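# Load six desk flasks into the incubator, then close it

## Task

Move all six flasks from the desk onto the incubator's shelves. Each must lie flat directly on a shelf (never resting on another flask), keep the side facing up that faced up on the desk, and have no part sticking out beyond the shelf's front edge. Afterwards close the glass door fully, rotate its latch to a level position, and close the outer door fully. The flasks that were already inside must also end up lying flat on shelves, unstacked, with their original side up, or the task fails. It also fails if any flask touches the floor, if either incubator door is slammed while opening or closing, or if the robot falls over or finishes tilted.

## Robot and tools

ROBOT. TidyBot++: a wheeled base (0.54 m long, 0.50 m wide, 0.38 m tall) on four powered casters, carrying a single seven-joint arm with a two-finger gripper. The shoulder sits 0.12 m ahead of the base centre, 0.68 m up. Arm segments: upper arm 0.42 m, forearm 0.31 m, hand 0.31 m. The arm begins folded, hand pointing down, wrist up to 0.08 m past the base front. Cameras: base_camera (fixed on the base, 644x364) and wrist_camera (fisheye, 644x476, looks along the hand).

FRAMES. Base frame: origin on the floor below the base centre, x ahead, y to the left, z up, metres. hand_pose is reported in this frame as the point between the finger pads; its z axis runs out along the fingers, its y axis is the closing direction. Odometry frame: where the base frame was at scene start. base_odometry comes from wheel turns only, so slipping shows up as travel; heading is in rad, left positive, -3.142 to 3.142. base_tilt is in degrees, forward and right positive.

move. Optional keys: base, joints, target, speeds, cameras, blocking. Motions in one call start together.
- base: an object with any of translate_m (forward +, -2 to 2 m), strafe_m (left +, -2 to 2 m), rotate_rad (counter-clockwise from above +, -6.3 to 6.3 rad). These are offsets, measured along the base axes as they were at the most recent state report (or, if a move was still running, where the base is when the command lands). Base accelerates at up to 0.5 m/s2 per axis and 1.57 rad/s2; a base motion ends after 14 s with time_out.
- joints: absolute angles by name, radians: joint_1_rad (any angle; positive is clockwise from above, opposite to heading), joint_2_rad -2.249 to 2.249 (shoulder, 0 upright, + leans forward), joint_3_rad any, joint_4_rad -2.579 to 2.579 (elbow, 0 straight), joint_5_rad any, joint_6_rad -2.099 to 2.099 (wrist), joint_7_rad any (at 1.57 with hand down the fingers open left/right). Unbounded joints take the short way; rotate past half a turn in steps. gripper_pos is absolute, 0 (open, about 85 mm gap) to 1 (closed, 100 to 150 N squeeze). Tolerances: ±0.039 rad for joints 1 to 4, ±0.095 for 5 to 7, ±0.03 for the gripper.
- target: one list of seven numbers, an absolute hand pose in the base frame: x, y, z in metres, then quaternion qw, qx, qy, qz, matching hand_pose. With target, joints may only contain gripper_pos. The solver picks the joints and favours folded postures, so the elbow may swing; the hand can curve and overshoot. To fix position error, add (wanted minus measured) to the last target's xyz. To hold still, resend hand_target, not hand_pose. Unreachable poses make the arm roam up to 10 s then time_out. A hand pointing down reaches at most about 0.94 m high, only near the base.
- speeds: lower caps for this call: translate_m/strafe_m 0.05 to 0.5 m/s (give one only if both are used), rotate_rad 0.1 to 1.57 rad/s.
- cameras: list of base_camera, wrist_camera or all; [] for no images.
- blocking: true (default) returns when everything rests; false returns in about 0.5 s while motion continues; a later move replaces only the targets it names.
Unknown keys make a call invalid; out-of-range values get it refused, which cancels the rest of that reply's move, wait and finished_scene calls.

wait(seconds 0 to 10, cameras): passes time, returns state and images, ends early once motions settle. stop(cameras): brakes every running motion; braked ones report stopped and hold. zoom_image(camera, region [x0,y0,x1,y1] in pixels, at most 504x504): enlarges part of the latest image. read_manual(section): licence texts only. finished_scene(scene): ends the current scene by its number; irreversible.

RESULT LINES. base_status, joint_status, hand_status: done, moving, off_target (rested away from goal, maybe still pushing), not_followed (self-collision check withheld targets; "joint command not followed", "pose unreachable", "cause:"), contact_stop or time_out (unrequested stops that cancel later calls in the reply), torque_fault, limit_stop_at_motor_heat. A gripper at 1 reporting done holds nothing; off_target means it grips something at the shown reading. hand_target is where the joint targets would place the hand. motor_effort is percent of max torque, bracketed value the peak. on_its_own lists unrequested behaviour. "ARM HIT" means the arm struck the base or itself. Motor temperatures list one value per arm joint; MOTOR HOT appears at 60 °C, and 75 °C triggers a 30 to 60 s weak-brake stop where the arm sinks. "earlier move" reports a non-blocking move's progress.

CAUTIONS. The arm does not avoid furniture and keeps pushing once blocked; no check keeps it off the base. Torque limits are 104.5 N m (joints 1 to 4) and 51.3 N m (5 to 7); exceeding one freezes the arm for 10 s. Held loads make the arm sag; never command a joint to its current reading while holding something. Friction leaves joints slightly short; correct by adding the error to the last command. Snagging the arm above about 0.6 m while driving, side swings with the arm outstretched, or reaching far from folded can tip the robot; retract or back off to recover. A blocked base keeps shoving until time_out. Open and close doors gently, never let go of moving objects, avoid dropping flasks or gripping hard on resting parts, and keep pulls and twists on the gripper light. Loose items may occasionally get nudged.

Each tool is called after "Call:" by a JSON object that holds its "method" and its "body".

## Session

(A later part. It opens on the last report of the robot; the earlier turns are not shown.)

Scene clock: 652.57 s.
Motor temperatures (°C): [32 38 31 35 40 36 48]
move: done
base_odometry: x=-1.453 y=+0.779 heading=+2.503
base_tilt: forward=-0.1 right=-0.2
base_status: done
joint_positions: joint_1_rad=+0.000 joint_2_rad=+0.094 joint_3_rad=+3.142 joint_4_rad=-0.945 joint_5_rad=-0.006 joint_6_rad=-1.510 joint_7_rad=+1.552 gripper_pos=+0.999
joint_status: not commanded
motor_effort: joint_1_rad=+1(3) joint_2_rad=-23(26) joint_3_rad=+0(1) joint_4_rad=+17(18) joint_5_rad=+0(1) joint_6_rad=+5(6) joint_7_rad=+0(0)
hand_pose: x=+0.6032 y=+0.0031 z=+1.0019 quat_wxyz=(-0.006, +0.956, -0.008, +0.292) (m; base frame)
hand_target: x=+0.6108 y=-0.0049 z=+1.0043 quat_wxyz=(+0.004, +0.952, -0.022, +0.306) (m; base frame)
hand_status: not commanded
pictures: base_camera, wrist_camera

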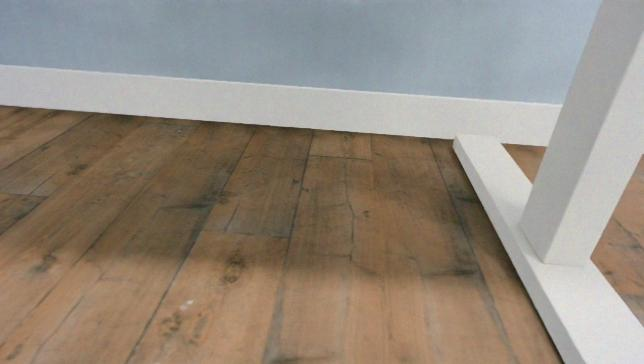

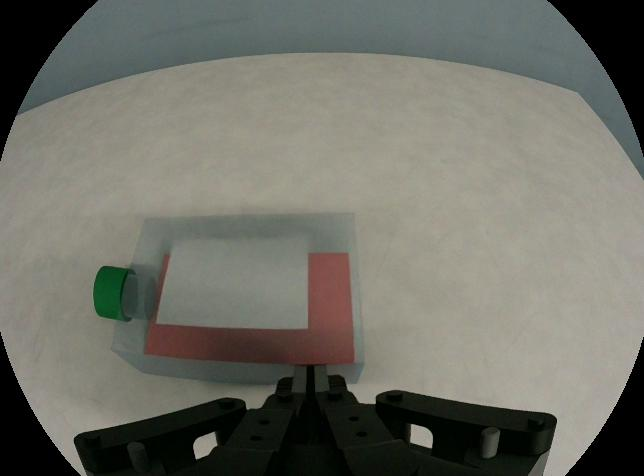

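Call:
{"method": "move", "body": {"base": {"translate_m": 0.07, "strafe_m": -0.012}, "speeds": {"translate_m": 0.06}}}

Scene clock: 654.57 s.
Motor temperatures (°C): [32 38 31 35 40 36 48]
move: done
base_odometry: x=-1.502 y=+0.831 heading=+2.502
base_tilt: forward=-0.1 right=-0.2
base_status: done
joint_positions: joint_1_rad=+0.000 joint_2_rad=+0.086 joint_3_rad=+3.142 joint_4_rad=-0.947 joint_5_rad=-0.006 joint_6_rad=-1.508 joint_7_rad=+1.552 gripper_pos=+0.999
joint_status: not commanded
motor_effort: joint_1_rad=+1(3) joint_2_rad=-21(23) joint_3_rad=+0(1) joint_4_rad=+17(20) joint_5_rad=+0(1) joint_6_rad=+5(6) joint_7_rad=+0(0)
hand_pose: x=+0.6009 y=+0.0030 z=+1.0050 quat_wxyz=(-0.006, +0.955, -0.008, +0.295) (m; base frame)
hand_target: x=+0.6108 y=-0.0049 z=+1.0043 quat_wxyz=(+0.004, +0.952, -0.022, +0.306) (m; base frame)
hand_status: not commanded
pictures: base_camera, wrist_camera

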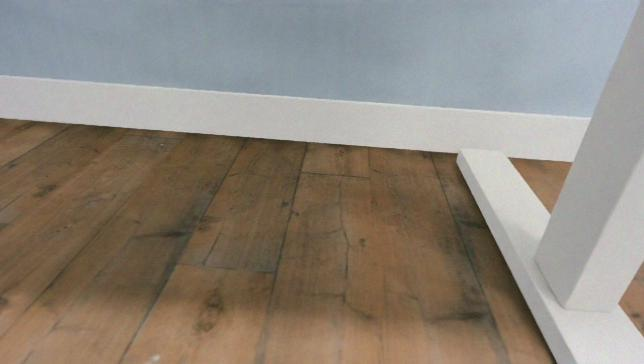

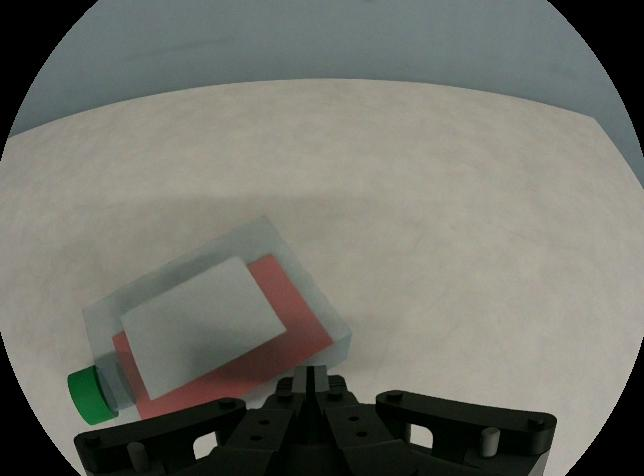

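Call:
{"method": "move", "body": {"base": {"translate_m": 0.055, "strafe_m": -0.008}, "speeds": {"translate_m": 0.06}}}

Scene clock: 656.20 s.
Motor temperatures (°C): [32 38 31 35 40 36 48]
move: done
base_odometry: x=-1.540 y=+0.869 heading=+2.503
base_tilt: forward=-0.1 right=-0.2
base_status: done
joint_positions: joint_1_rad=+0.000 joint_2_rad=-0.042 joint_3_rad=+3.142 joint_4_rad=-0.952 joint_5_rad=-0.006 joint_6_rad=-1.508 joint_7_rad=+1.552 gripper_pos=+0.999
joint_status: not commanded
motor_effort: joint_1_rad=+0(2) joint_2_rad=+8(21) joint_3_rad=+0(1) joint_4_rad=+16(19) joint_5_rad=+0(1) joint_6_rad=+6(6) joint_7_rad=+0(0)
hand_pose: x=+0.5556 y=+0.0029 z=+1.0619 quat_wxyz=(-0.006, +0.935, -0.008, +0.354) (m; base frame)
hand_target: x=+0.6108 y=-0.0049 z=+1.0043 quat_wxyz=(+0.004, +0.952, -0.022, +0.306) (m; base frame)
hand_status: not commanded
pictures: base_camera, wrist_camera

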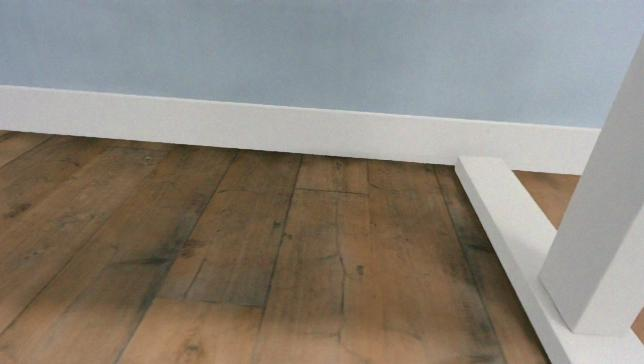

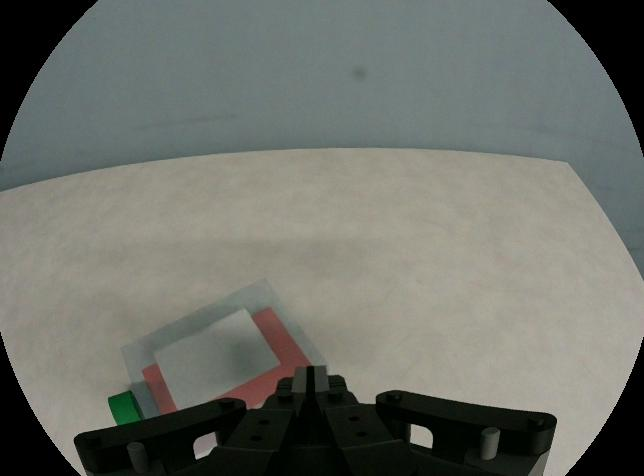

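Call:
{"method": "move", "body": {"base": {"translate_m": -0.18}, "speeds": {"translate_m": 0.15}, "cameras": []}}

Call:
{"method": "move", "body": {"joints": {"joint_2_rad": 0.213, "joint_4_rad": -0.96, "joint_6_rad": -1.14}}}

Scene clock: 658.90 s.
Motor temperatures (°C): [32 38 31 35 40 36 48]
move: done
base_odometry: x=-1.395 y=+0.762 heading=+2.503
base_tilt: forward=-0.1 right=-0.2
base_status: done
joint_positions: joint_1_rad=+0.000 joint_2_rad=+0.091 joint_3_rad=+3.142 joint_4_rad=-0.960 joint_5_rad=-0.006 joint_6_rad=-1.508 joint_7_rad=+1.552 gripper_pos=+0.999
joint_status: not commanded
motor_effort: joint_1_rad=+1(3) joint_2_rad=-23(30) joint_3_rad=+0(1) joint_4_rad=+18(20) joint_5_rad=+0(1) joint_6_rad=+5(6) joint_7_rad=+0(0)
hand_pose: x=+0.6014 y=+0.0029 z=+0.9972 quat_wxyz=(-0.005, +0.958, -0.009, +0.287) (m; base frame)
hand_target: x=+0.6108 y=-0.0049 z=+1.0043 quat_wxyz=(+0.004, +0.952, -0.022, +0.306) (m; base frame)
hand_status: not commanded
pictures: none
No camera images: "cameras" was empty.

Scene clock: 660.27 s.
Motor temperatures (°C): [32 38 31 35 40 36 48]
move: done
base_odometry: x=-1.395 y=+0.762 heading=+2.503
base_tilt: forward=-0.1 right=-0.2
base_status: not commanded
joint_positions: joint_1_rad=+0.000 joint_2_rad=+0.219 joint_3_rad=+3.142 joint_4_rad=-0.960 joint_5_rad=-0.006 joint_6_rad=-1.185 joint_7_rad=+1.552 gripper_pos=+0.999
joint_status: all done
motor_effort: joint_1_rad=+1(2) joint_2_rad=-29(33) joint_3_rad=+0(0) joint_4_rad=+18(20) joint_5_rad=-1(1) joint_6_rad=+6(7) joint_7_rad=+0(0)
hand_pose: x=+0.7192 y=+0.0027 z=+0.9911 quat_wxyz=(-0.006, +0.925, -0.009, +0.379) (m; base frame)
hand_target: x=+0.7272 y=-0.0043 z=+1.0045 quat_wxyz=(+0.002, +0.915, -0.019, +0.403) (m; base frame)
hand_status: not commanded
pictures: base_camera, wrist_camera

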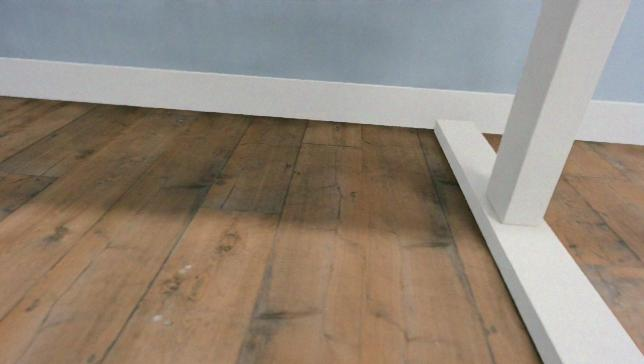

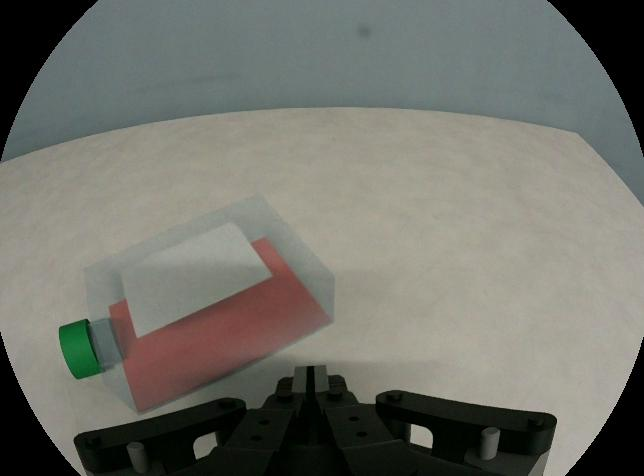

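Call:
{"method": "move", "body": {"base": {"translate_m": 0.12}, "speeds": {"translate_m": 0.07}}}

Scene clock: 663.03 s.
Motor temperatures (°C): [32 38 31 35 40 36 48]
move: done
base_odometry: x=-1.492 y=+0.834 heading=+2.502
base_tilt: forward=-0.1 right=-0.2
base_status: done
joint_positions: joint_1_rad=+0.001 joint_2_rad=+0.186 joint_3_rad=+3.142 joint_4_rad=-0.954 joint_5_rad=-0.006 joint_6_rad=-1.179 joint_7_rad=+1.552 gripper_pos=+0.999
joint_status: not commanded
motor_effort: joint_1_rad=+1(3) joint_2_rad=-22(30) joint_3_rad=+0(1) joint_4_rad=+19(24) joint_5_rad=+0(1) joint_6_rad=+6(7) joint_7_rad=+0(0)
hand_pose: x=+0.7104 y=+0.0024 z=+1.0152 quat_wxyz=(-0.006, +0.916, -0.009, +0.400) (m; base frame)
hand_target: x=+0.7272 y=-0.0043 z=+1.0045 quat_wxyz=(+0.002, +0.915, -0.019, +0.403) (m; base frame)
hand_status: not commanded
pictures: base_camera, wrist_camera

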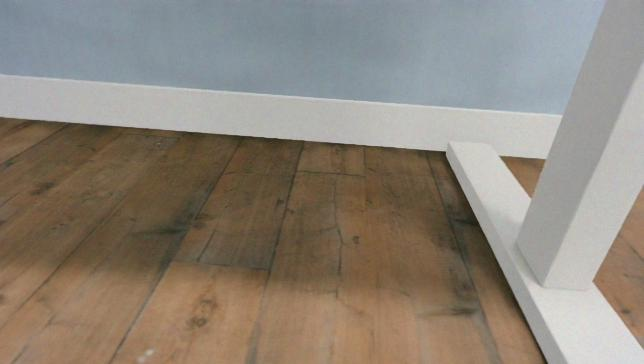

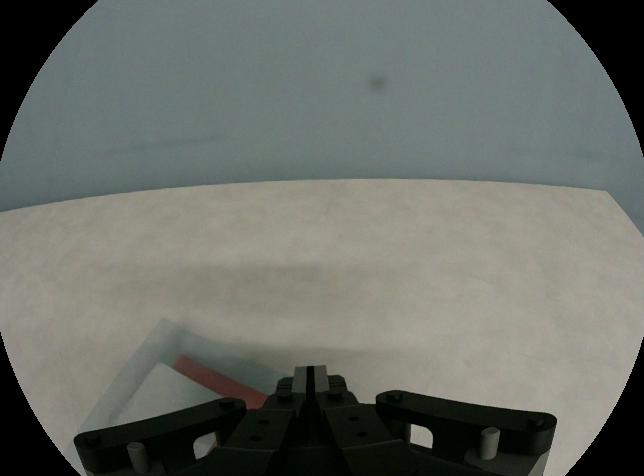

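Call:
{"method": "move", "body": {"base": {"translate_m":-0.25}, "speeds": {"translate_m":0.2}}}

Call:
{"method": "move", "body": {"joints": {"joint_1_rad":0,"joint_2_rad":-0.084,"joint_3_rad":3.1416,"joint_4_rad":-0.97,"joint_5_rad":0,"joint_6_rad":-1.4,"joint_7_rad":1.55,"gripper_pos":0.2}}}

Scene clock: 667.70 s.
Motor temperatures (°C): [32 38 31 35 40 36 48]
move: done
base_odometry: x=-1.291 y=+0.685 heading=+2.502
base_tilt: forward=-0.1 right=-0.2
base_status: done
joint_positions: joint_1_rad=+0.000 joint_2_rad=+0.214 joint_3_rad=+3.142 joint_4_rad=-0.954 joint_5_rad=-0.006 joint_6_rad=-1.178 joint_7_rad=+1.552 gripper_pos=+0.999
joint_status: not commanded
motor_effort: joint_1_rad=+1(3) joint_2_rad=-29(33) joint_3_rad=+0(1) joint_4_rad=+19(20) joint_5_rad=-1(1) joint_6_rad=+6(7) joint_7_rad=+0(0)
hand_pose: x=+0.7200 y=+0.0027 z=+0.9983 quat_wxyz=(-0.006, +0.922, -0.009, +0.387) (m; base frame)
hand_target: x=+0.7272 y=-0.0043 z=+1.0045 quat_wxyz=(+0.002, +0.915, -0.019, +0.403) (m; base frame)
hand_status: not commanded
pictures: base_camera, wrist_camera

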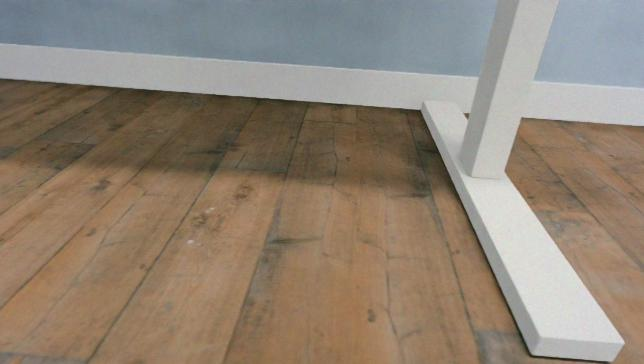

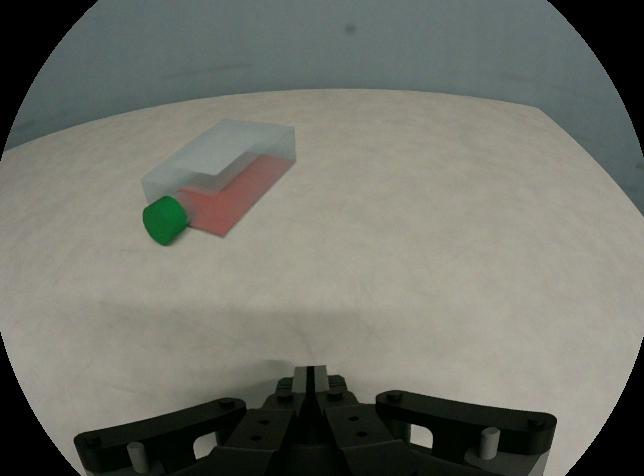

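Scene clock: 669.30 s.
Motor temperatures (°C): [32 38 31 35 40 36 48]
move: done
base_odometry: x=-1.291 y=+0.685 heading=+2.502
base_tilt: forward=-0.1 right=-0.2
base_status: not commanded
joint_positions: joint_1_rad=+0.000 joint_2_rad=-0.088 joint_3_rad=+3.142 joint_4_rad=-0.956 joint_5_rad=-0.006 joint_6_rad=-1.351 joint_7_rad=+1.552 gripper_pos=+0.200
joint_status: all done
motor_effort: joint_1_rad=+1(3) joint_2_rad=-15(32) joint_3_rad=+0(2) joint_4_rad=+16(21) joint_5_rad=-1(1) joint_6_rad=+7(7) joint_7_rad=+0(1)
hand_pose: x=+0.5701 y=+0.0028 z=+1.1161 quat_wxyz=(-0.007, +0.895, -0.008, +0.445) (m; base frame)
hand_target: x=+0.5622 y=+0.0013 z=+1.0958 quat_wxyz=(-0.004, +0.910, -0.009, +0.415) (m; base frame)
hand_status: not commanded
pictures: base_camera, wrist_camera

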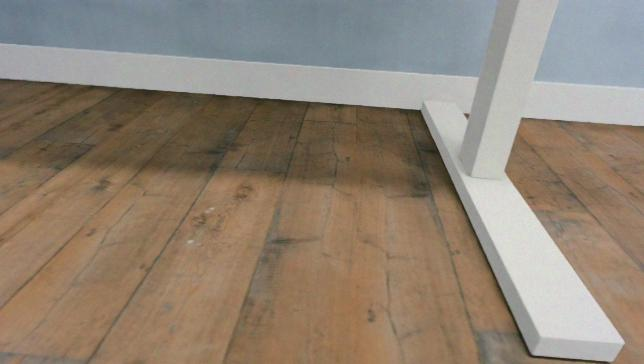

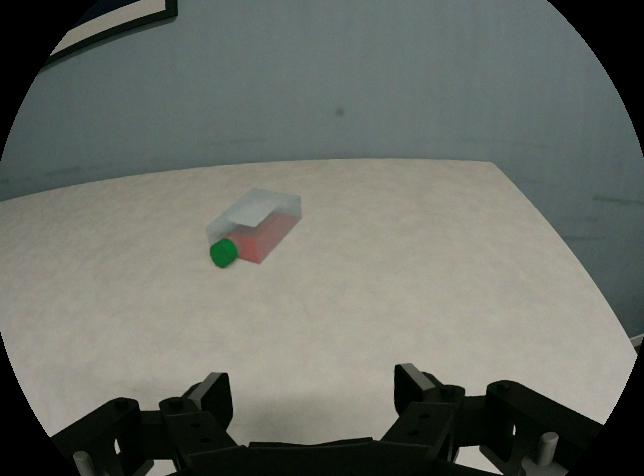

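Call:
{"method": "move", "body": {"base": {"translate_m":0.118,"strafe_m":0.402}, "speeds": {"translate_m":0.3}, "joints": {"joint_1_rad":0.4}}}

Call:
{"method": "move", "body": {"joints": {"joint_1_rad":0.4,"joint_2_rad":0.042,"joint_4_rad":-1.2,"joint_6_rad":-1.05,"joint_7_rad":1.55,"gripper_pos":0}}}

Scene clock: 672.63 s.
Motor temperatures (°C): [32 38 31 35 40 36 48]
move: done
base_odometry: x=-1.625 y=+0.432 heading=+2.502
base_tilt: forward=-0.1 right=-0.2
base_status: done
joint_positions: joint_1_rad=+0.391 joint_2_rad=-0.088 joint_3_rad=+3.140 joint_4_rad=-0.956 joint_5_rad=-0.006 joint_6_rad=-1.353 joint_7_rad=+1.552 gripper_pos=+0.200
joint_status: all done
motor_effort: joint_1_rad=+2(3) joint_2_rad=-15(17) joint_3_rad=+0(2) joint_4_rad=+17(18) joint_5_rad=+0(1) joint_6_rad=+7(7) joint_7_rad=+0(0)
hand_pose: x=+0.5373 y=-0.1683 z=+1.1155 quat_wxyz=(+0.079, +0.878, -0.181, +0.437) (m; base frame)
hand_target: x=+0.5277 y=-0.1714 z=+1.0958 quat_wxyz=(+0.078, +0.890, -0.190, +0.407) (m; base frame)
hand_status: not commanded
pictures: base_camera, wrist_camera

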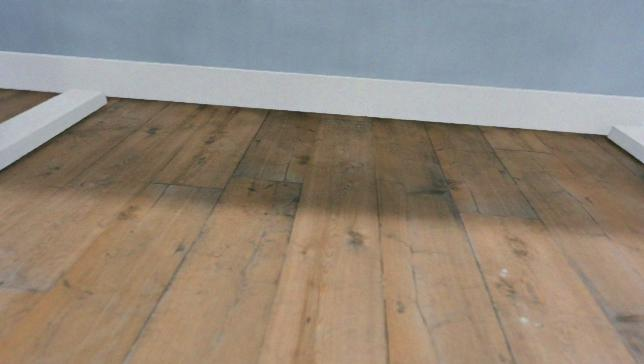

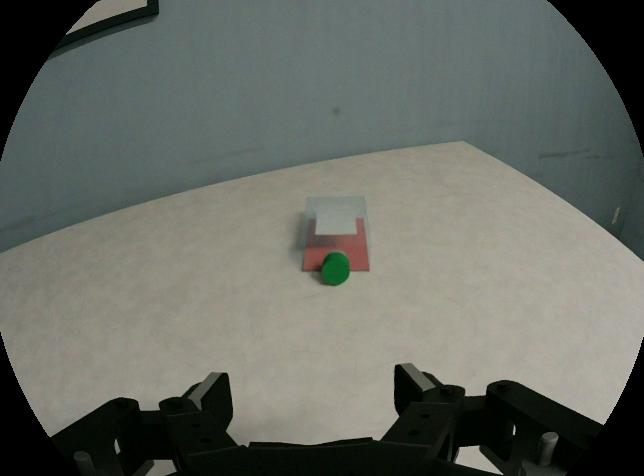

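Scene clock: 674.23 s.
Motor temperatures (°C): [32 38 31 35 40 36 48]
move: done
base_odometry: x=-1.625 y=+0.432 heading=+2.502
base_tilt: forward=-0.1 right=-0.2
base_status: not commanded
joint_positions: joint_1_rad=+0.391 joint_2_rad=+0.048 joint_3_rad=+3.140 joint_4_rad=-1.191 joint_5_rad=-0.006 joint_6_rad=-1.095 joint_7_rad=+1.552 gripper_pos=+0.000
joint_status: all done
motor_effort: joint_1_rad=+2(3) joint_2_rad=-23(27) joint_3_rad=+0(0) joint_4_rad=+19(21) joint_5_rad=-1(1) joint_6_rad=+6(8) joint_7_rad=+0(1)
hand_pose: x=+0.6218 y=-0.2033 z=+0.9891 quat_wxyz=(+0.069, +0.901, -0.187, +0.387) (m; base frame)
hand_target: x=+0.6252 y=-0.2126 z=+0.9982 quat_wxyz=(+0.078, +0.891, -0.190, +0.405) (m; base frame)
hand_status: not commanded
pictures: base_camera, wrist_camera

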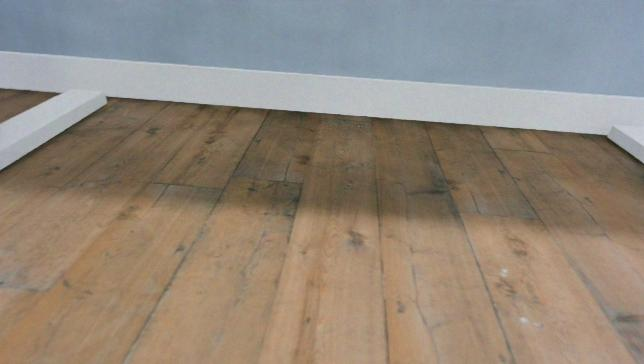

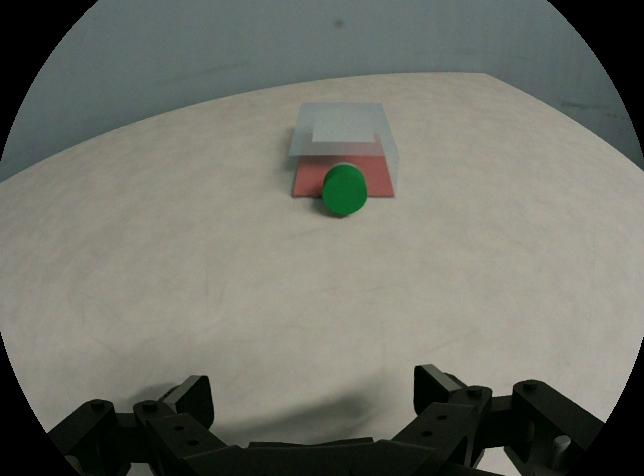

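Call:
{"method": "move", "body": {"base": {"translate_m":0.1285,"strafe_m":-0.0766}, "speeds": {"translate_m":0.12}, "joints": {"joint_2_rad":0.045,"joint_4_rad":-1.225,"joint_6_rad":-1.02}}}

Scene clock: 676.33 s.
Motor temperatures (°C): [32 38 31 35 40 36 48]
move: done
base_odometry: x=-1.683 y=+0.570 heading=+2.503
base_tilt: forward=-0.1 right=-0.2
base_status: done
joint_positions: joint_1_rad=+0.391 joint_2_rad=+0.049 joint_3_rad=+3.140 joint_4_rad=-1.211 joint_5_rad=-0.006 joint_6_rad=-1.060 joint_7_rad=+1.552 gripper_pos=+0.000
joint_status: all done
motor_effort: joint_1_rad=+2(2) joint_2_rad=-23(26) joint_3_rad=+0(1) joint_4_rad=+19(21) joint_5_rad=-1(1) joint_6_rad=+6(7) joint_7_rad=+0(0)
hand_pose: x=+0.6268 y=-0.2057 z=+0.9863 quat_wxyz=(+0.071, +0.898, -0.186, +0.393) (m; base frame)
hand_target: x=+0.6292 y=-0.2143 z=+0.9902 quat_wxyz=(+0.078, +0.891, -0.190, +0.406) (m; base frame)
hand_status: not commanded
pictures: base_camera, wrist_camera

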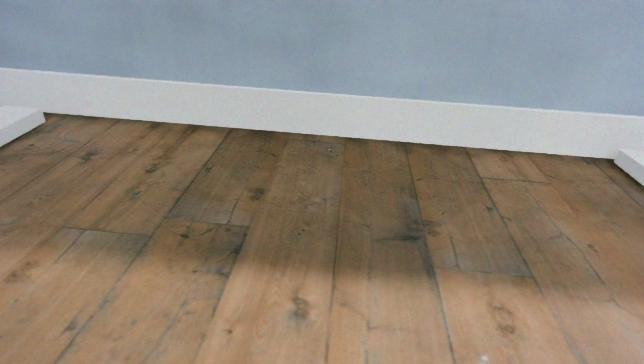

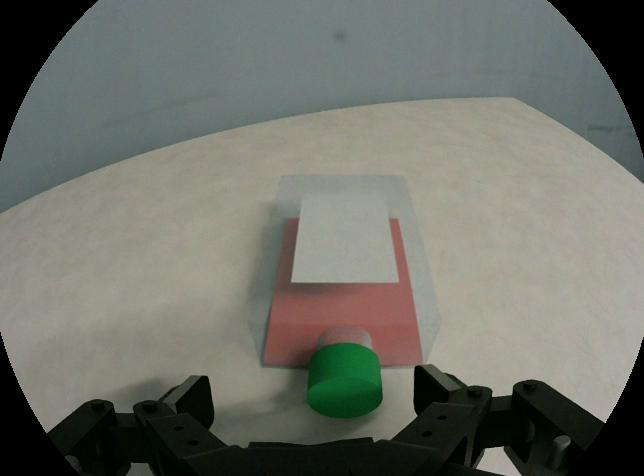

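Call:
{"method": "move", "body": {"base": {"translate_m":0.004,"strafe_m":-0.018}, "speeds": {"translate_m":0.08}, "joints": {"joint_2_rad":0.047,"joint_4_rad":-1.241,"joint_6_rad":-1.023}}}

Scene clock: 677.30 s.
Motor temperatures (°C): [32 38 31 35 40 36 48]
move: done
base_odometry: x=-1.676 y=+0.587 heading=+2.503
base_tilt: forward=-0.1 right=-0.2
base_status: done
joint_positions: joint_1_rad=+0.397 joint_2_rad=+0.053 joint_3_rad=+3.142 joint_4_rad=-1.225 joint_5_rad=-0.006 joint_6_rad=-1.060 joint_7_rad=+1.552 gripper_pos=+0.000
joint_status: all done
motor_effort: joint_1_rad=+2(4) joint_2_rad=-23(26) joint_3_rad=+0(2) joint_4_rad=+19(20) joint_5_rad=+0(1) joint_6_rad=+6(7) joint_7_rad=+0(0)
hand_pose: x=+0.6248 y=-0.2087 z=+0.9766 quat_wxyz=(+0.071, +0.901, -0.190, +0.385) (m; base frame)
hand_target: x=+0.6275 y=-0.2135 z=+0.9799 quat_wxyz=(+0.076, +0.895, -0.191, +0.396) (m; base frame)
hand_status: not commanded
pictures: base_camera, wrist_camera

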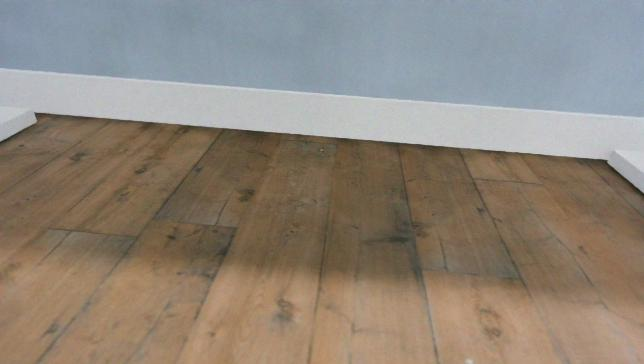

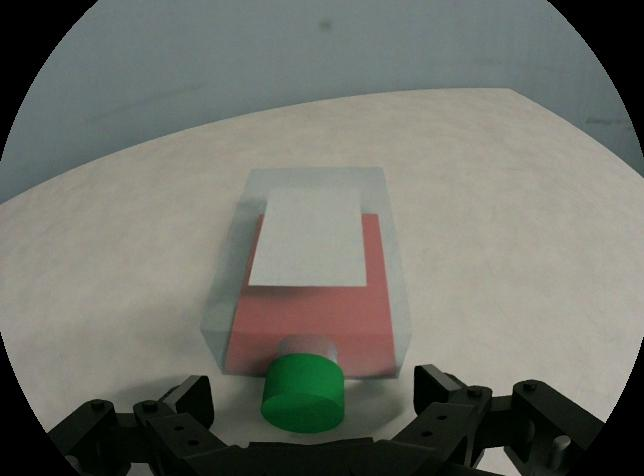

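Call:
{"method": "move", "body": {"joints": {"gripper_pos":0.5}, "cameras": []}}

Call:
{"method": "move", "body": {"joints": {"gripper_pos":0.6}, "cameras": []}}

Call:
{"method": "move", "body": {"joints": {"gripper_pos":0.85}, "cameras": ["wrist_camera"]}}

Call:
{"method": "move", "body": {"joints": {"joint_2_rad":0.044,"joint_4_rad":-1.003,"joint_6_rad":-1.32}, "cameras": ["wrist_camera"]}}

Scene clock: 678.43 s.
Motor temperatures (°C): [32 38 31 35 40 36 48]
move: done
base_odometry: x=-1.676 y=+0.587 heading=+2.503
base_tilt: forward=-0.1 right=-0.2
base_status: not commanded
joint_positions: joint_1_rad=+0.397 joint_2_rad=+0.053 joint_3_rad=+3.142 joint_4_rad=-1.225 joint_5_rad=-0.006 joint_6_rad=-1.060 joint_7_rad=+1.552 gripper_pos=+0.500
joint_status: all done
motor_effort: joint_1_rad=+1(2) joint_2_rad=-23(24) joint_3_rad=+0(0) joint_4_rad=+19(20) joint_5_rad=+0(1) joint_6_rad=+7(7) joint_7_rad=+0(0)
hand_pose: x=+0.6248 y=-0.2087 z=+0.9766 quat_wxyz=(+0.071, +0.901, -0.190, +0.385) (m; base frame)
hand_target: x=+0.6275 y=-0.2135 z=+0.9799 quat_wxyz=(+0.076, +0.895, -0.191, +0.396) (m; base frame)
hand_status: not commanded
pictures: none
No camera images: "cameras" was empty.

Scene clock: 678.97 s.
Motor temperatures (°C): [32 38 31 35 40 36 48]
move: done
base_odometry: x=-1.676 y=+0.587 heading=+2.503
base_tilt: forward=-0.1 right=-0.2
base_status: not commanded
joint_positions: joint_1_rad=+0.397 joint_2_rad=+0.053 joint_3_rad=+3.142 joint_4_rad=-1.225 joint_5_rad=-0.006 joint_6_rad=-1.060 joint_7_rad=+1.552 gripper_pos=+0.600
joint_status: all done
motor_effort: joint_1_rad=+1(2) joint_2_rad=-23(24) joint_3_rad=+0(0) joint_4_rad=+19(20) joint_5_rad=-1(1) joint_6_rad=+6(6) joint_7_rad=+0(0)
hand_pose: x=+0.6248 y=-0.2087 z=+0.9766 quat_wxyz=(+0.071, +0.901, -0.190, +0.385) (m; base frame)
hand_target: x=+0.6275 y=-0.2135 z=+0.9799 quat_wxyz=(+0.076, +0.895, -0.191, +0.396) (m; base frame)
hand_status: not commanded
pictures: none
No camera images: "cameras" was empty.

Scene clock: 679.63 s.
Motor temperatures (°C): [32 38 31 35 40 36 48]
move: off_target
base_odometry: x=-1.676 y=+0.587 heading=+2.503
base_tilt: forward=-0.1 right=-0.2
base_status: not commanded
joint_positions: joint_1_rad=+0.397 joint_2_rad=+0.052 joint_3_rad=+3.142 joint_4_rad=-1.225 joint_5_rad=-0.006 joint_6_rad=-1.059 joint_7_rad=+1.552 gripper_pos=+0.682
joint_status: gripper_pos off_target (ended at +0.682, target +0.850)
motor_effort: joint_1_rad=+1(2) joint_2_rad=-23(23) joint_3_rad=+0(0) joint_4_rad=+19(20) joint_5_rad=+0(1) joint_6_rad=+6(6) joint_7_rad=+0(0)
hand_pose: x=+0.6250 y=-0.2088 z=+0.9770 quat_wxyz=(+0.071, +0.900, -0.190, +0.385) (m; base frame)
hand_target: x=+0.6275 y=-0.2135 z=+0.9799 quat_wxyz=(+0.076, +0.895, -0.191, +0.396) (m; base frame)
hand_status: not commanded
pictures: wrist_camera

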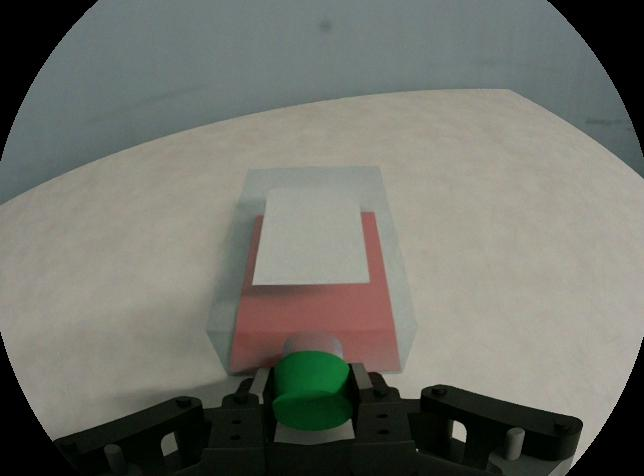

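Scene clock: 680.93 s.
Motor temperatures (°C): [32 38 31 35 40 36 48]
move: done
base_odometry: x=-1.676 y=+0.587 heading=+2.503
base_tilt: forward=-0.1 right=-0.2
base_status: not commanded
joint_positions: joint_1_rad=+0.397 joint_2_rad=+0.052 joint_3_rad=+3.142 joint_4_rad=-1.013 joint_5_rad=-0.006 joint_6_rad=-1.274 joint_7_rad=+1.552 gripper_pos=+0.682
joint_status: all done
motor_effort: joint_1_rad=+2(2) joint_2_rad=-22(26) joint_3_rad=+0(0) joint_4_rad=+19(22) joint_5_rad=+0(1) joint_6_rad=+7(8) joint_7_rad=+0(0)
hand_pose: x=+0.6005 y=-0.1984 z=+1.0379 quat_wxyz=(+0.070, +0.901, -0.190, +0.384) (m; base frame)
hand_target: x=+0.5878 y=-0.1968 z=+1.0369 quat_wxyz=(+0.071, +0.906, -0.193, +0.371) (m; base frame)
hand_status: not commanded
pictures: wrist_camera

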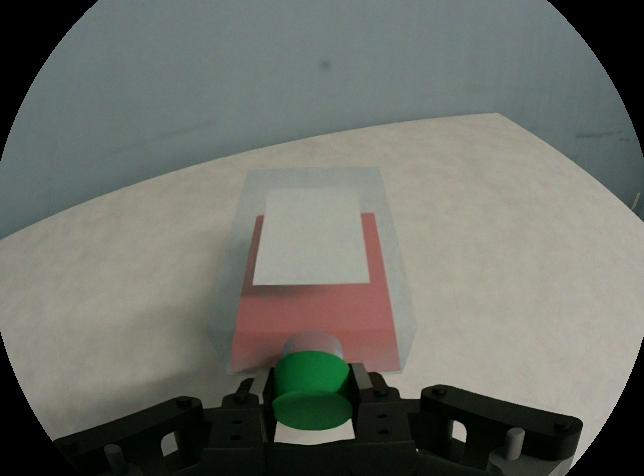

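Call:
{"method": "move", "body": {"base": {"translate_m":-0.55}, "speeds": {"translate_m":0.3}, "cameras": []}}

Call:
{"method": "move", "body": {"base": {"rotate_rad":-1.758}, "speeds": {"rotate_rad":1.0}, "joints": {"joint_1_rad":0}}}

Call:
{"method": "move", "body": {"base": {"translate_m":0.65,"strafe_m":-0.5}, "speeds": {"translate_m":0.35}}}

Scene clock: 684.07 s.
Motor temperatures (°C): [32 38 31 35 40 36 48]
move: done
base_odometry: x=-1.234 y=+0.260 heading=+2.503
base_tilt: forward=-0.1 right=-0.2
base_status: done
joint_positions: joint_1_rad=+0.397 joint_2_rad=+0.049 joint_3_rad=+3.142 joint_4_rad=-1.013 joint_5_rad=-0.006 joint_6_rad=-1.281 joint_7_rad=+1.552 gripper_pos=+0.682
joint_status: not commanded
motor_effort: joint_1_rad=+2(4) joint_2_rad=-23(27) joint_3_rad=+0(2) joint_4_rad=+19(20) joint_5_rad=-1(1) joint_6_rad=+7(8) joint_7_rad=+0(0)
hand_pose: x=+0.5980 y=-0.1974 z=+1.0386 quat_wxyz=(+0.070, +0.901, -0.190, +0.383) (m; base frame)
hand_target: x=+0.5878 y=-0.1968 z=+1.0369 quat_wxyz=(+0.071, +0.906, -0.193, +0.371) (m; base frame)
hand_status: not commanded
pictures: none
No camera images: "cameras" was empty.

Scene clock: 686.97 s.
Motor temperatures (°C): [32 38 31 35 40 36 48]
move: done
base_odometry: x=-1.234 y=+0.260 heading=+0.746
base_tilt: forward=-0.1 right=-0.2
base_status: done
joint_positions: joint_1_rad=+0.007 joint_2_rad=+0.049 joint_3_rad=+3.145 joint_4_rad=-1.013 joint_5_rad=-0.006 joint_6_rad=-1.281 joint_7_rad=+1.552 gripper_pos=+0.682
joint_status: all done
motor_effort: joint_1_rad=+1(4) joint_2_rad=-23(25) joint_3_rad=+0(3) joint_4_rad=+19(20) joint_5_rad=+0(2) joint_6_rad=+7(7) joint_7_rad=+0(0)
hand_pose: x=+0.6371 y=-0.0018 z=+1.0386 quat_wxyz=(-0.005, +0.921, -0.013, +0.389) (m; base frame)
hand_target: x=+0.6274 y=+0.0013 z=+1.0369 quat_wxyz=(-0.004, +0.926, -0.010, +0.378) (m; base frame)
hand_status: not commanded
pictures: base_camera, wrist_camera

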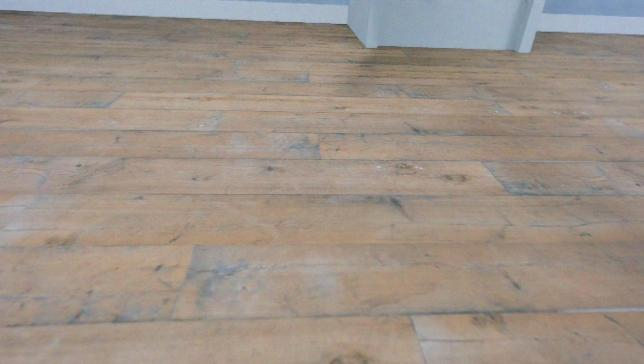

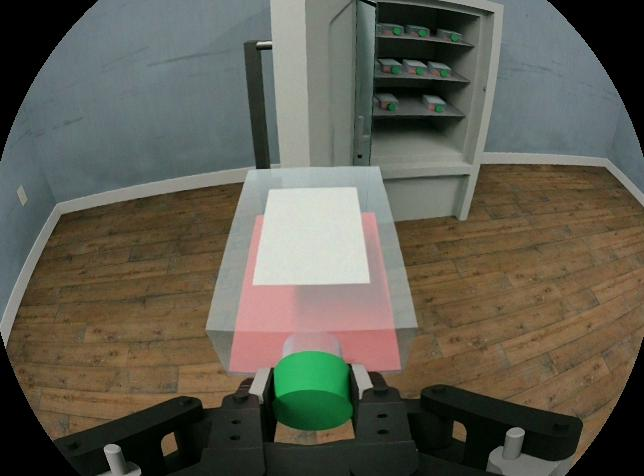

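Scene clock: 690.40 s.
Motor temperatures (°C): [32 38 31 35 40 36 48]
move: done
base_odometry: x=-0.417 y=+0.334 heading=+0.746
base_tilt: forward=-0.1 right=-0.2
base_status: done
joint_positions: joint_1_rad=+0.004 joint_2_rad=+0.050 joint_3_rad=+3.144 joint_4_rad=-1.012 joint_5_rad=-0.006 joint_6_rad=-1.281 joint_7_rad=+1.552 gripper_pos=+0.682
joint_status: not commanded
motor_effort: joint_1_rad=+1(3) joint_2_rad=-23(26) joint_3_rad=+0(1) joint_4_rad=+19(20) joint_5_rad=+0(2) joint_6_rad=+6(8) joint_7_rad=+0(0)
hand_pose: x=+0.6376 y=-0.0005 z=+1.0377 quat_wxyz=(-0.005, +0.921, -0.012, +0.388) (m; base frame)
hand_target: x=+0.6274 y=+0.0013 z=+1.0369 quat_wxyz=(-0.004, +0.926, -0.010, +0.378) (m; base frame)
hand_status: not commanded
pictures: base_camera, wrist_camera

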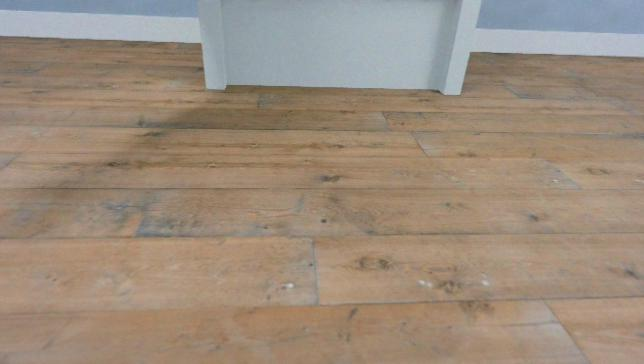

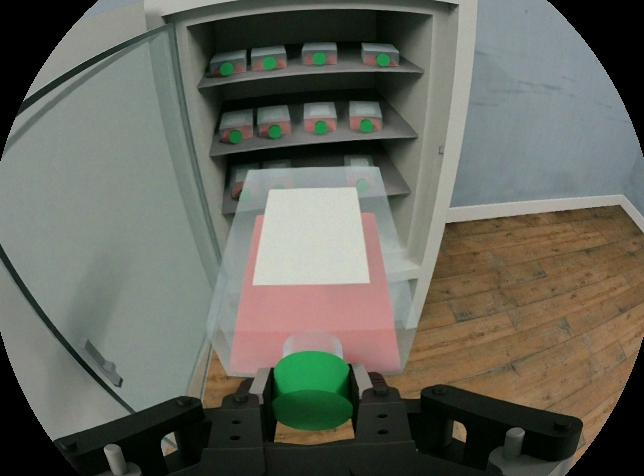

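Call:
{"method": "zoom_image", "body": {"camera": "base_camera", "region": [180, 50, 280, 110]}}

Call:
{"method": "zoom_image", "body": {"camera": "base_camera", "region": [400, 50, 500, 110]}}

Scaled by 5.040.

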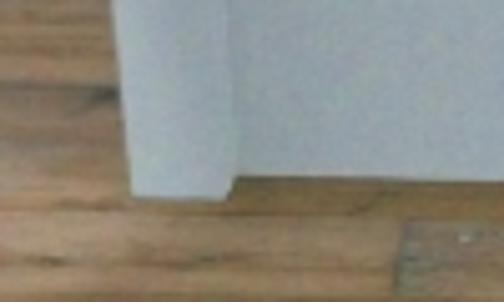

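Scaled by 5.040.

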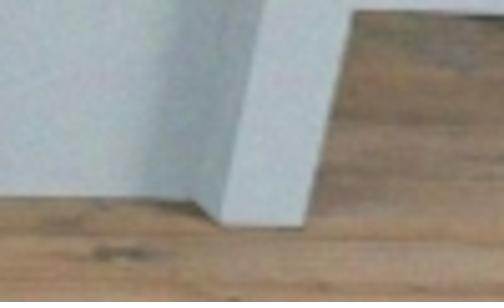

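Call:
{"method": "zoom_image", "body": {"camera": "base_camera", "region": [170, 0, 320, 110]}}

Call:
{"method": "zoom_image", "body": {"camera": "base_camera", "region": [390, 0, 540, 110]}}

Call:
{"method": "zoom_image", "body": {"camera": "wrist_camera", "region": [140, 0, 480, 330]}}

Scaled by 3.360.

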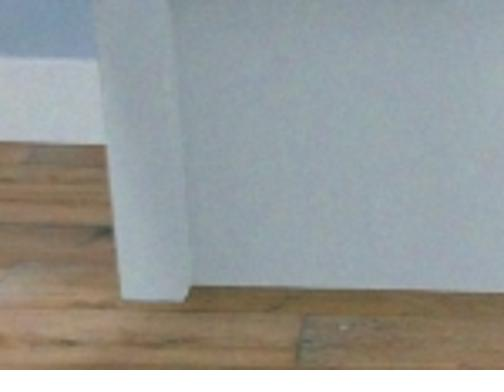

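Scaled by 3.360.

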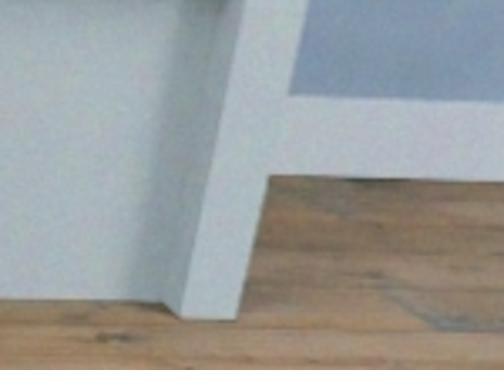

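Scaled by 1.482.

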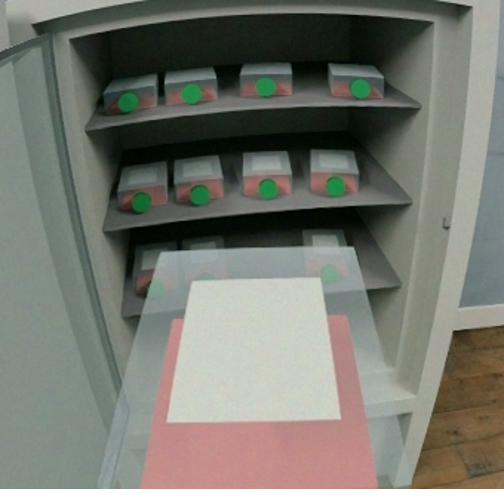

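Call:
{"method": "move", "body": {"base": {"rotate_rad":0.1}}}

Call:
{"method": "zoom_image", "body": {"camera": "base_camera", "region": [170, 0, 320, 110]}}

Call:
{"method": "zoom_image", "body": {"camera": "wrist_camera", "region": [140, 0, 480, 330]}}

Scene clock: 696.97 s.
Motor temperatures (°C): [32 38 31 35 40 36 48]
move: done
base_odometry: x=-0.417 y=+0.334 heading=+0.845
base_tilt: forward=-0.1 right=-0.2
base_status: done
joint_positions: joint_1_rad=-0.003 joint_2_rad=+0.050 joint_3_rad=+3.138 joint_4_rad=-1.012 joint_5_rad=-0.006 joint_6_rad=-1.281 joint_7_rad=+1.552 gripper_pos=+0.682
joint_status: not commanded
motor_effort: joint_1_rad=+2(4) joint_2_rad=-23(24) joint_3_rad=+0(2) joint_4_rad=+19(19) joint_5_rad=-1(2) joint_6_rad=+7(7) joint_7_rad=+0(0)
hand_pose: x=+0.6375 y=+0.0066 z=+1.0377 quat_wxyz=(-0.008, +0.921, -0.005, +0.388) (m; base frame)
hand_target: x=+0.6274 y=+0.0013 z=+1.0369 quat_wxyz=(-0.004, +0.926, -0.010, +0.378) (m; base frame)
hand_status: not commanded
pictures: base_camera, wrist_camera

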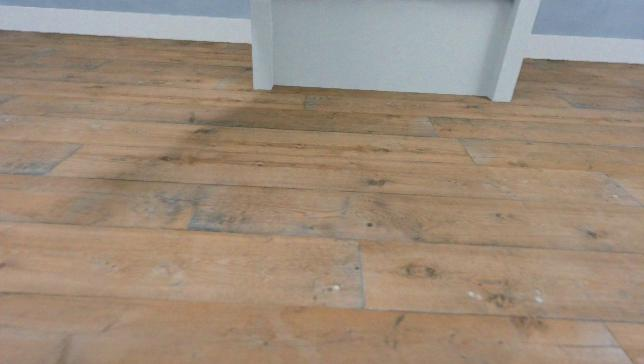

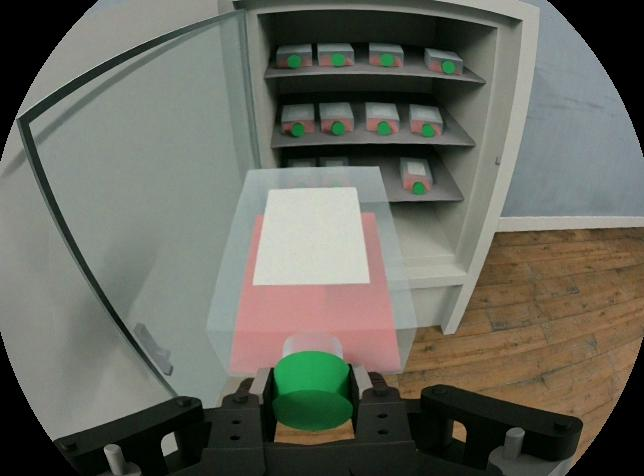

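Scaled by 3.360.

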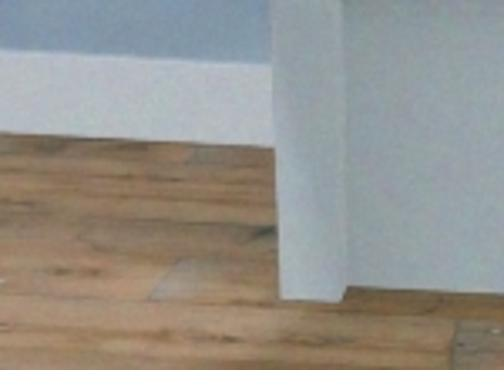

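Scaled by 1.482.

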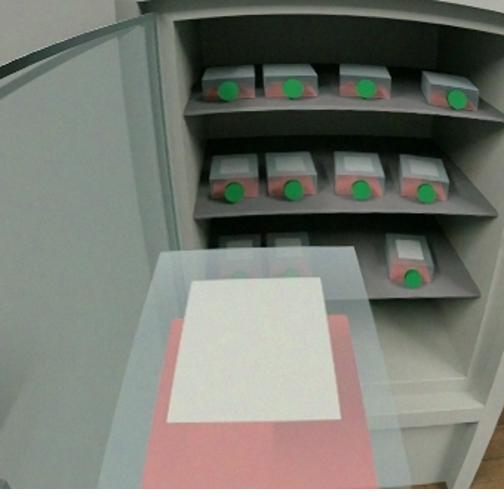

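Call:
{"method": "move", "body": {"base": {"strafe_m":-0.153,"translate_m":0.15}, "speeds": {"translate_m":0.25}, "cameras": []}}

Call:
{"method": "move", "body": {"joints": {"joint_1_rad":0,"joint_2_rad":0.241,"joint_4_rad":-1.987,"joint_6_rad":-0.08}}}

Scene clock: 699.37 s.
Motor temperatures (°C): [32 38 31 35 40 36 48]
move: done
base_odometry: x=-0.203 y=+0.345 heading=+0.845
base_tilt: forward=-0.1 right=-0.2
base_status: done
joint_positions: joint_1_rad=-0.003 joint_2_rad=+0.051 joint_3_rad=+3.139 joint_4_rad=-1.012 joint_5_rad=-0.006 joint_6_rad=-1.282 joint_7_rad=+1.552 gripper_pos=+0.682
joint_status: not commanded
motor_effort: joint_1_rad=+2(4) joint_2_rad=-23(25) joint_3_rad=+1(2) joint_4_rad=+18(20) joint_5_rad=+0(1) joint_6_rad=+7(8) joint_7_rad=+0(0)
hand_pose: x=+0.6378 y=+0.0059 z=+1.0373 quat_wxyz=(-0.008, +0.922, -0.006, +0.388) (m; base frame)
hand_target: x=+0.6274 y=+0.0013 z=+1.0369 quat_wxyz=(-0.004, +0.926, -0.010, +0.378) (m; base frame)
hand_status: not commanded
pictures: none
No camera images: "cameras" was empty.

Scene clock: 702.00 s.
Motor temperatures (°C): [32 38 31 35 40 36 48]
move: done
base_odometry: x=-0.203 y=+0.345 heading=+0.845
base_tilt: forward=-0.1 right=-0.2
base_status: not commanded
joint_positions: joint_1_rad=-0.003 joint_2_rad=+0.231 joint_3_rad=+3.139 joint_4_rad=-1.974 joint_5_rad=-0.006 joint_6_rad=-0.131 joint_7_rad=+1.552 gripper_pos=+0.682
joint_status: all done
motor_effort: joint_1_rad=+2(3) joint_2_rad=-28(32) joint_3_rad=+0(0) joint_4_rad=+18(22) joint_5_rad=+0(1) joint_6_rad=+7(8) joint_7_rad=+0(0)
hand_pose: x=+0.6932 y=+0.0048 z=+0.6895 quat_wxyz=(-0.007, +0.920, -0.009, +0.392) (m; base frame)
hand_target: x=+0.6988 y=+0.0013 z=+0.6891 quat_wxyz=(-0.004, +0.914, -0.010, +0.405) (m; base frame)
hand_status: not commanded
pictures: base_camera, wrist_camera

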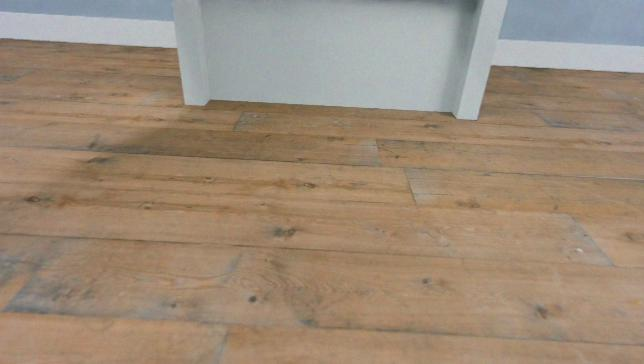

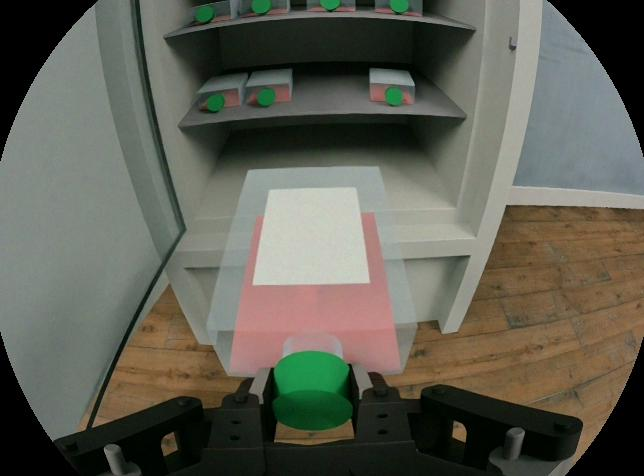

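Call:
{"method": "move", "body": {"base": {"strafe_m":-0.013,"translate_m":0.42}, "speeds": {"translate_m":0.15}}}

Scene clock: 705.87 s.
Motor temperatures (°C): [32 38 31 35 40 36 48]
move: done
base_odometry: x=+0.086 y=+0.650 heading=+0.845
base_tilt: forward=-0.1 right=-0.2
base_status: done
joint_positions: joint_1_rad=-0.003 joint_2_rad=+0.243 joint_3_rad=+3.139 joint_4_rad=-1.980 joint_5_rad=-0.006 joint_6_rad=-0.124 joint_7_rad=+1.552 gripper_pos=+0.682
joint_status: not commanded
motor_effort: joint_1_rad=+2(4) joint_2_rad=-28(31) joint_3_rad=+0(1) joint_4_rad=+17(19) joint_5_rad=-1(1) joint_6_rad=+7(8) joint_7_rad=+0(0)
hand_pose: x=+0.6922 y=+0.0047 z=+0.6815 quat_wxyz=(-0.006, +0.922, -0.009, +0.387) (m; base frame)
hand_target: x=+0.6988 y=+0.0013 z=+0.6891 quat_wxyz=(-0.004, +0.914, -0.010, +0.405) (m; base frame)
hand_status: not commanded
pictures: base_camera, wrist_camera

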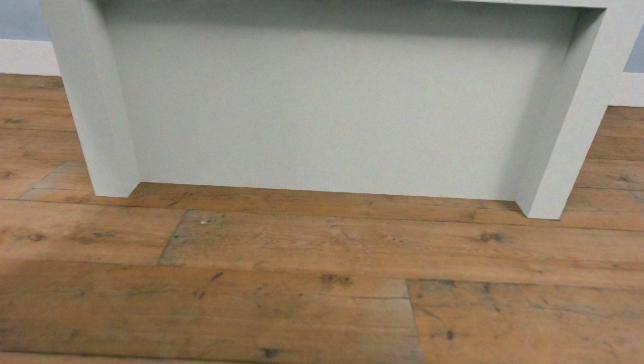

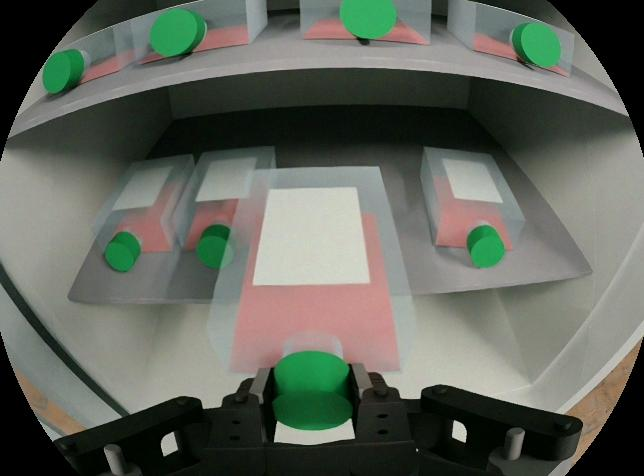

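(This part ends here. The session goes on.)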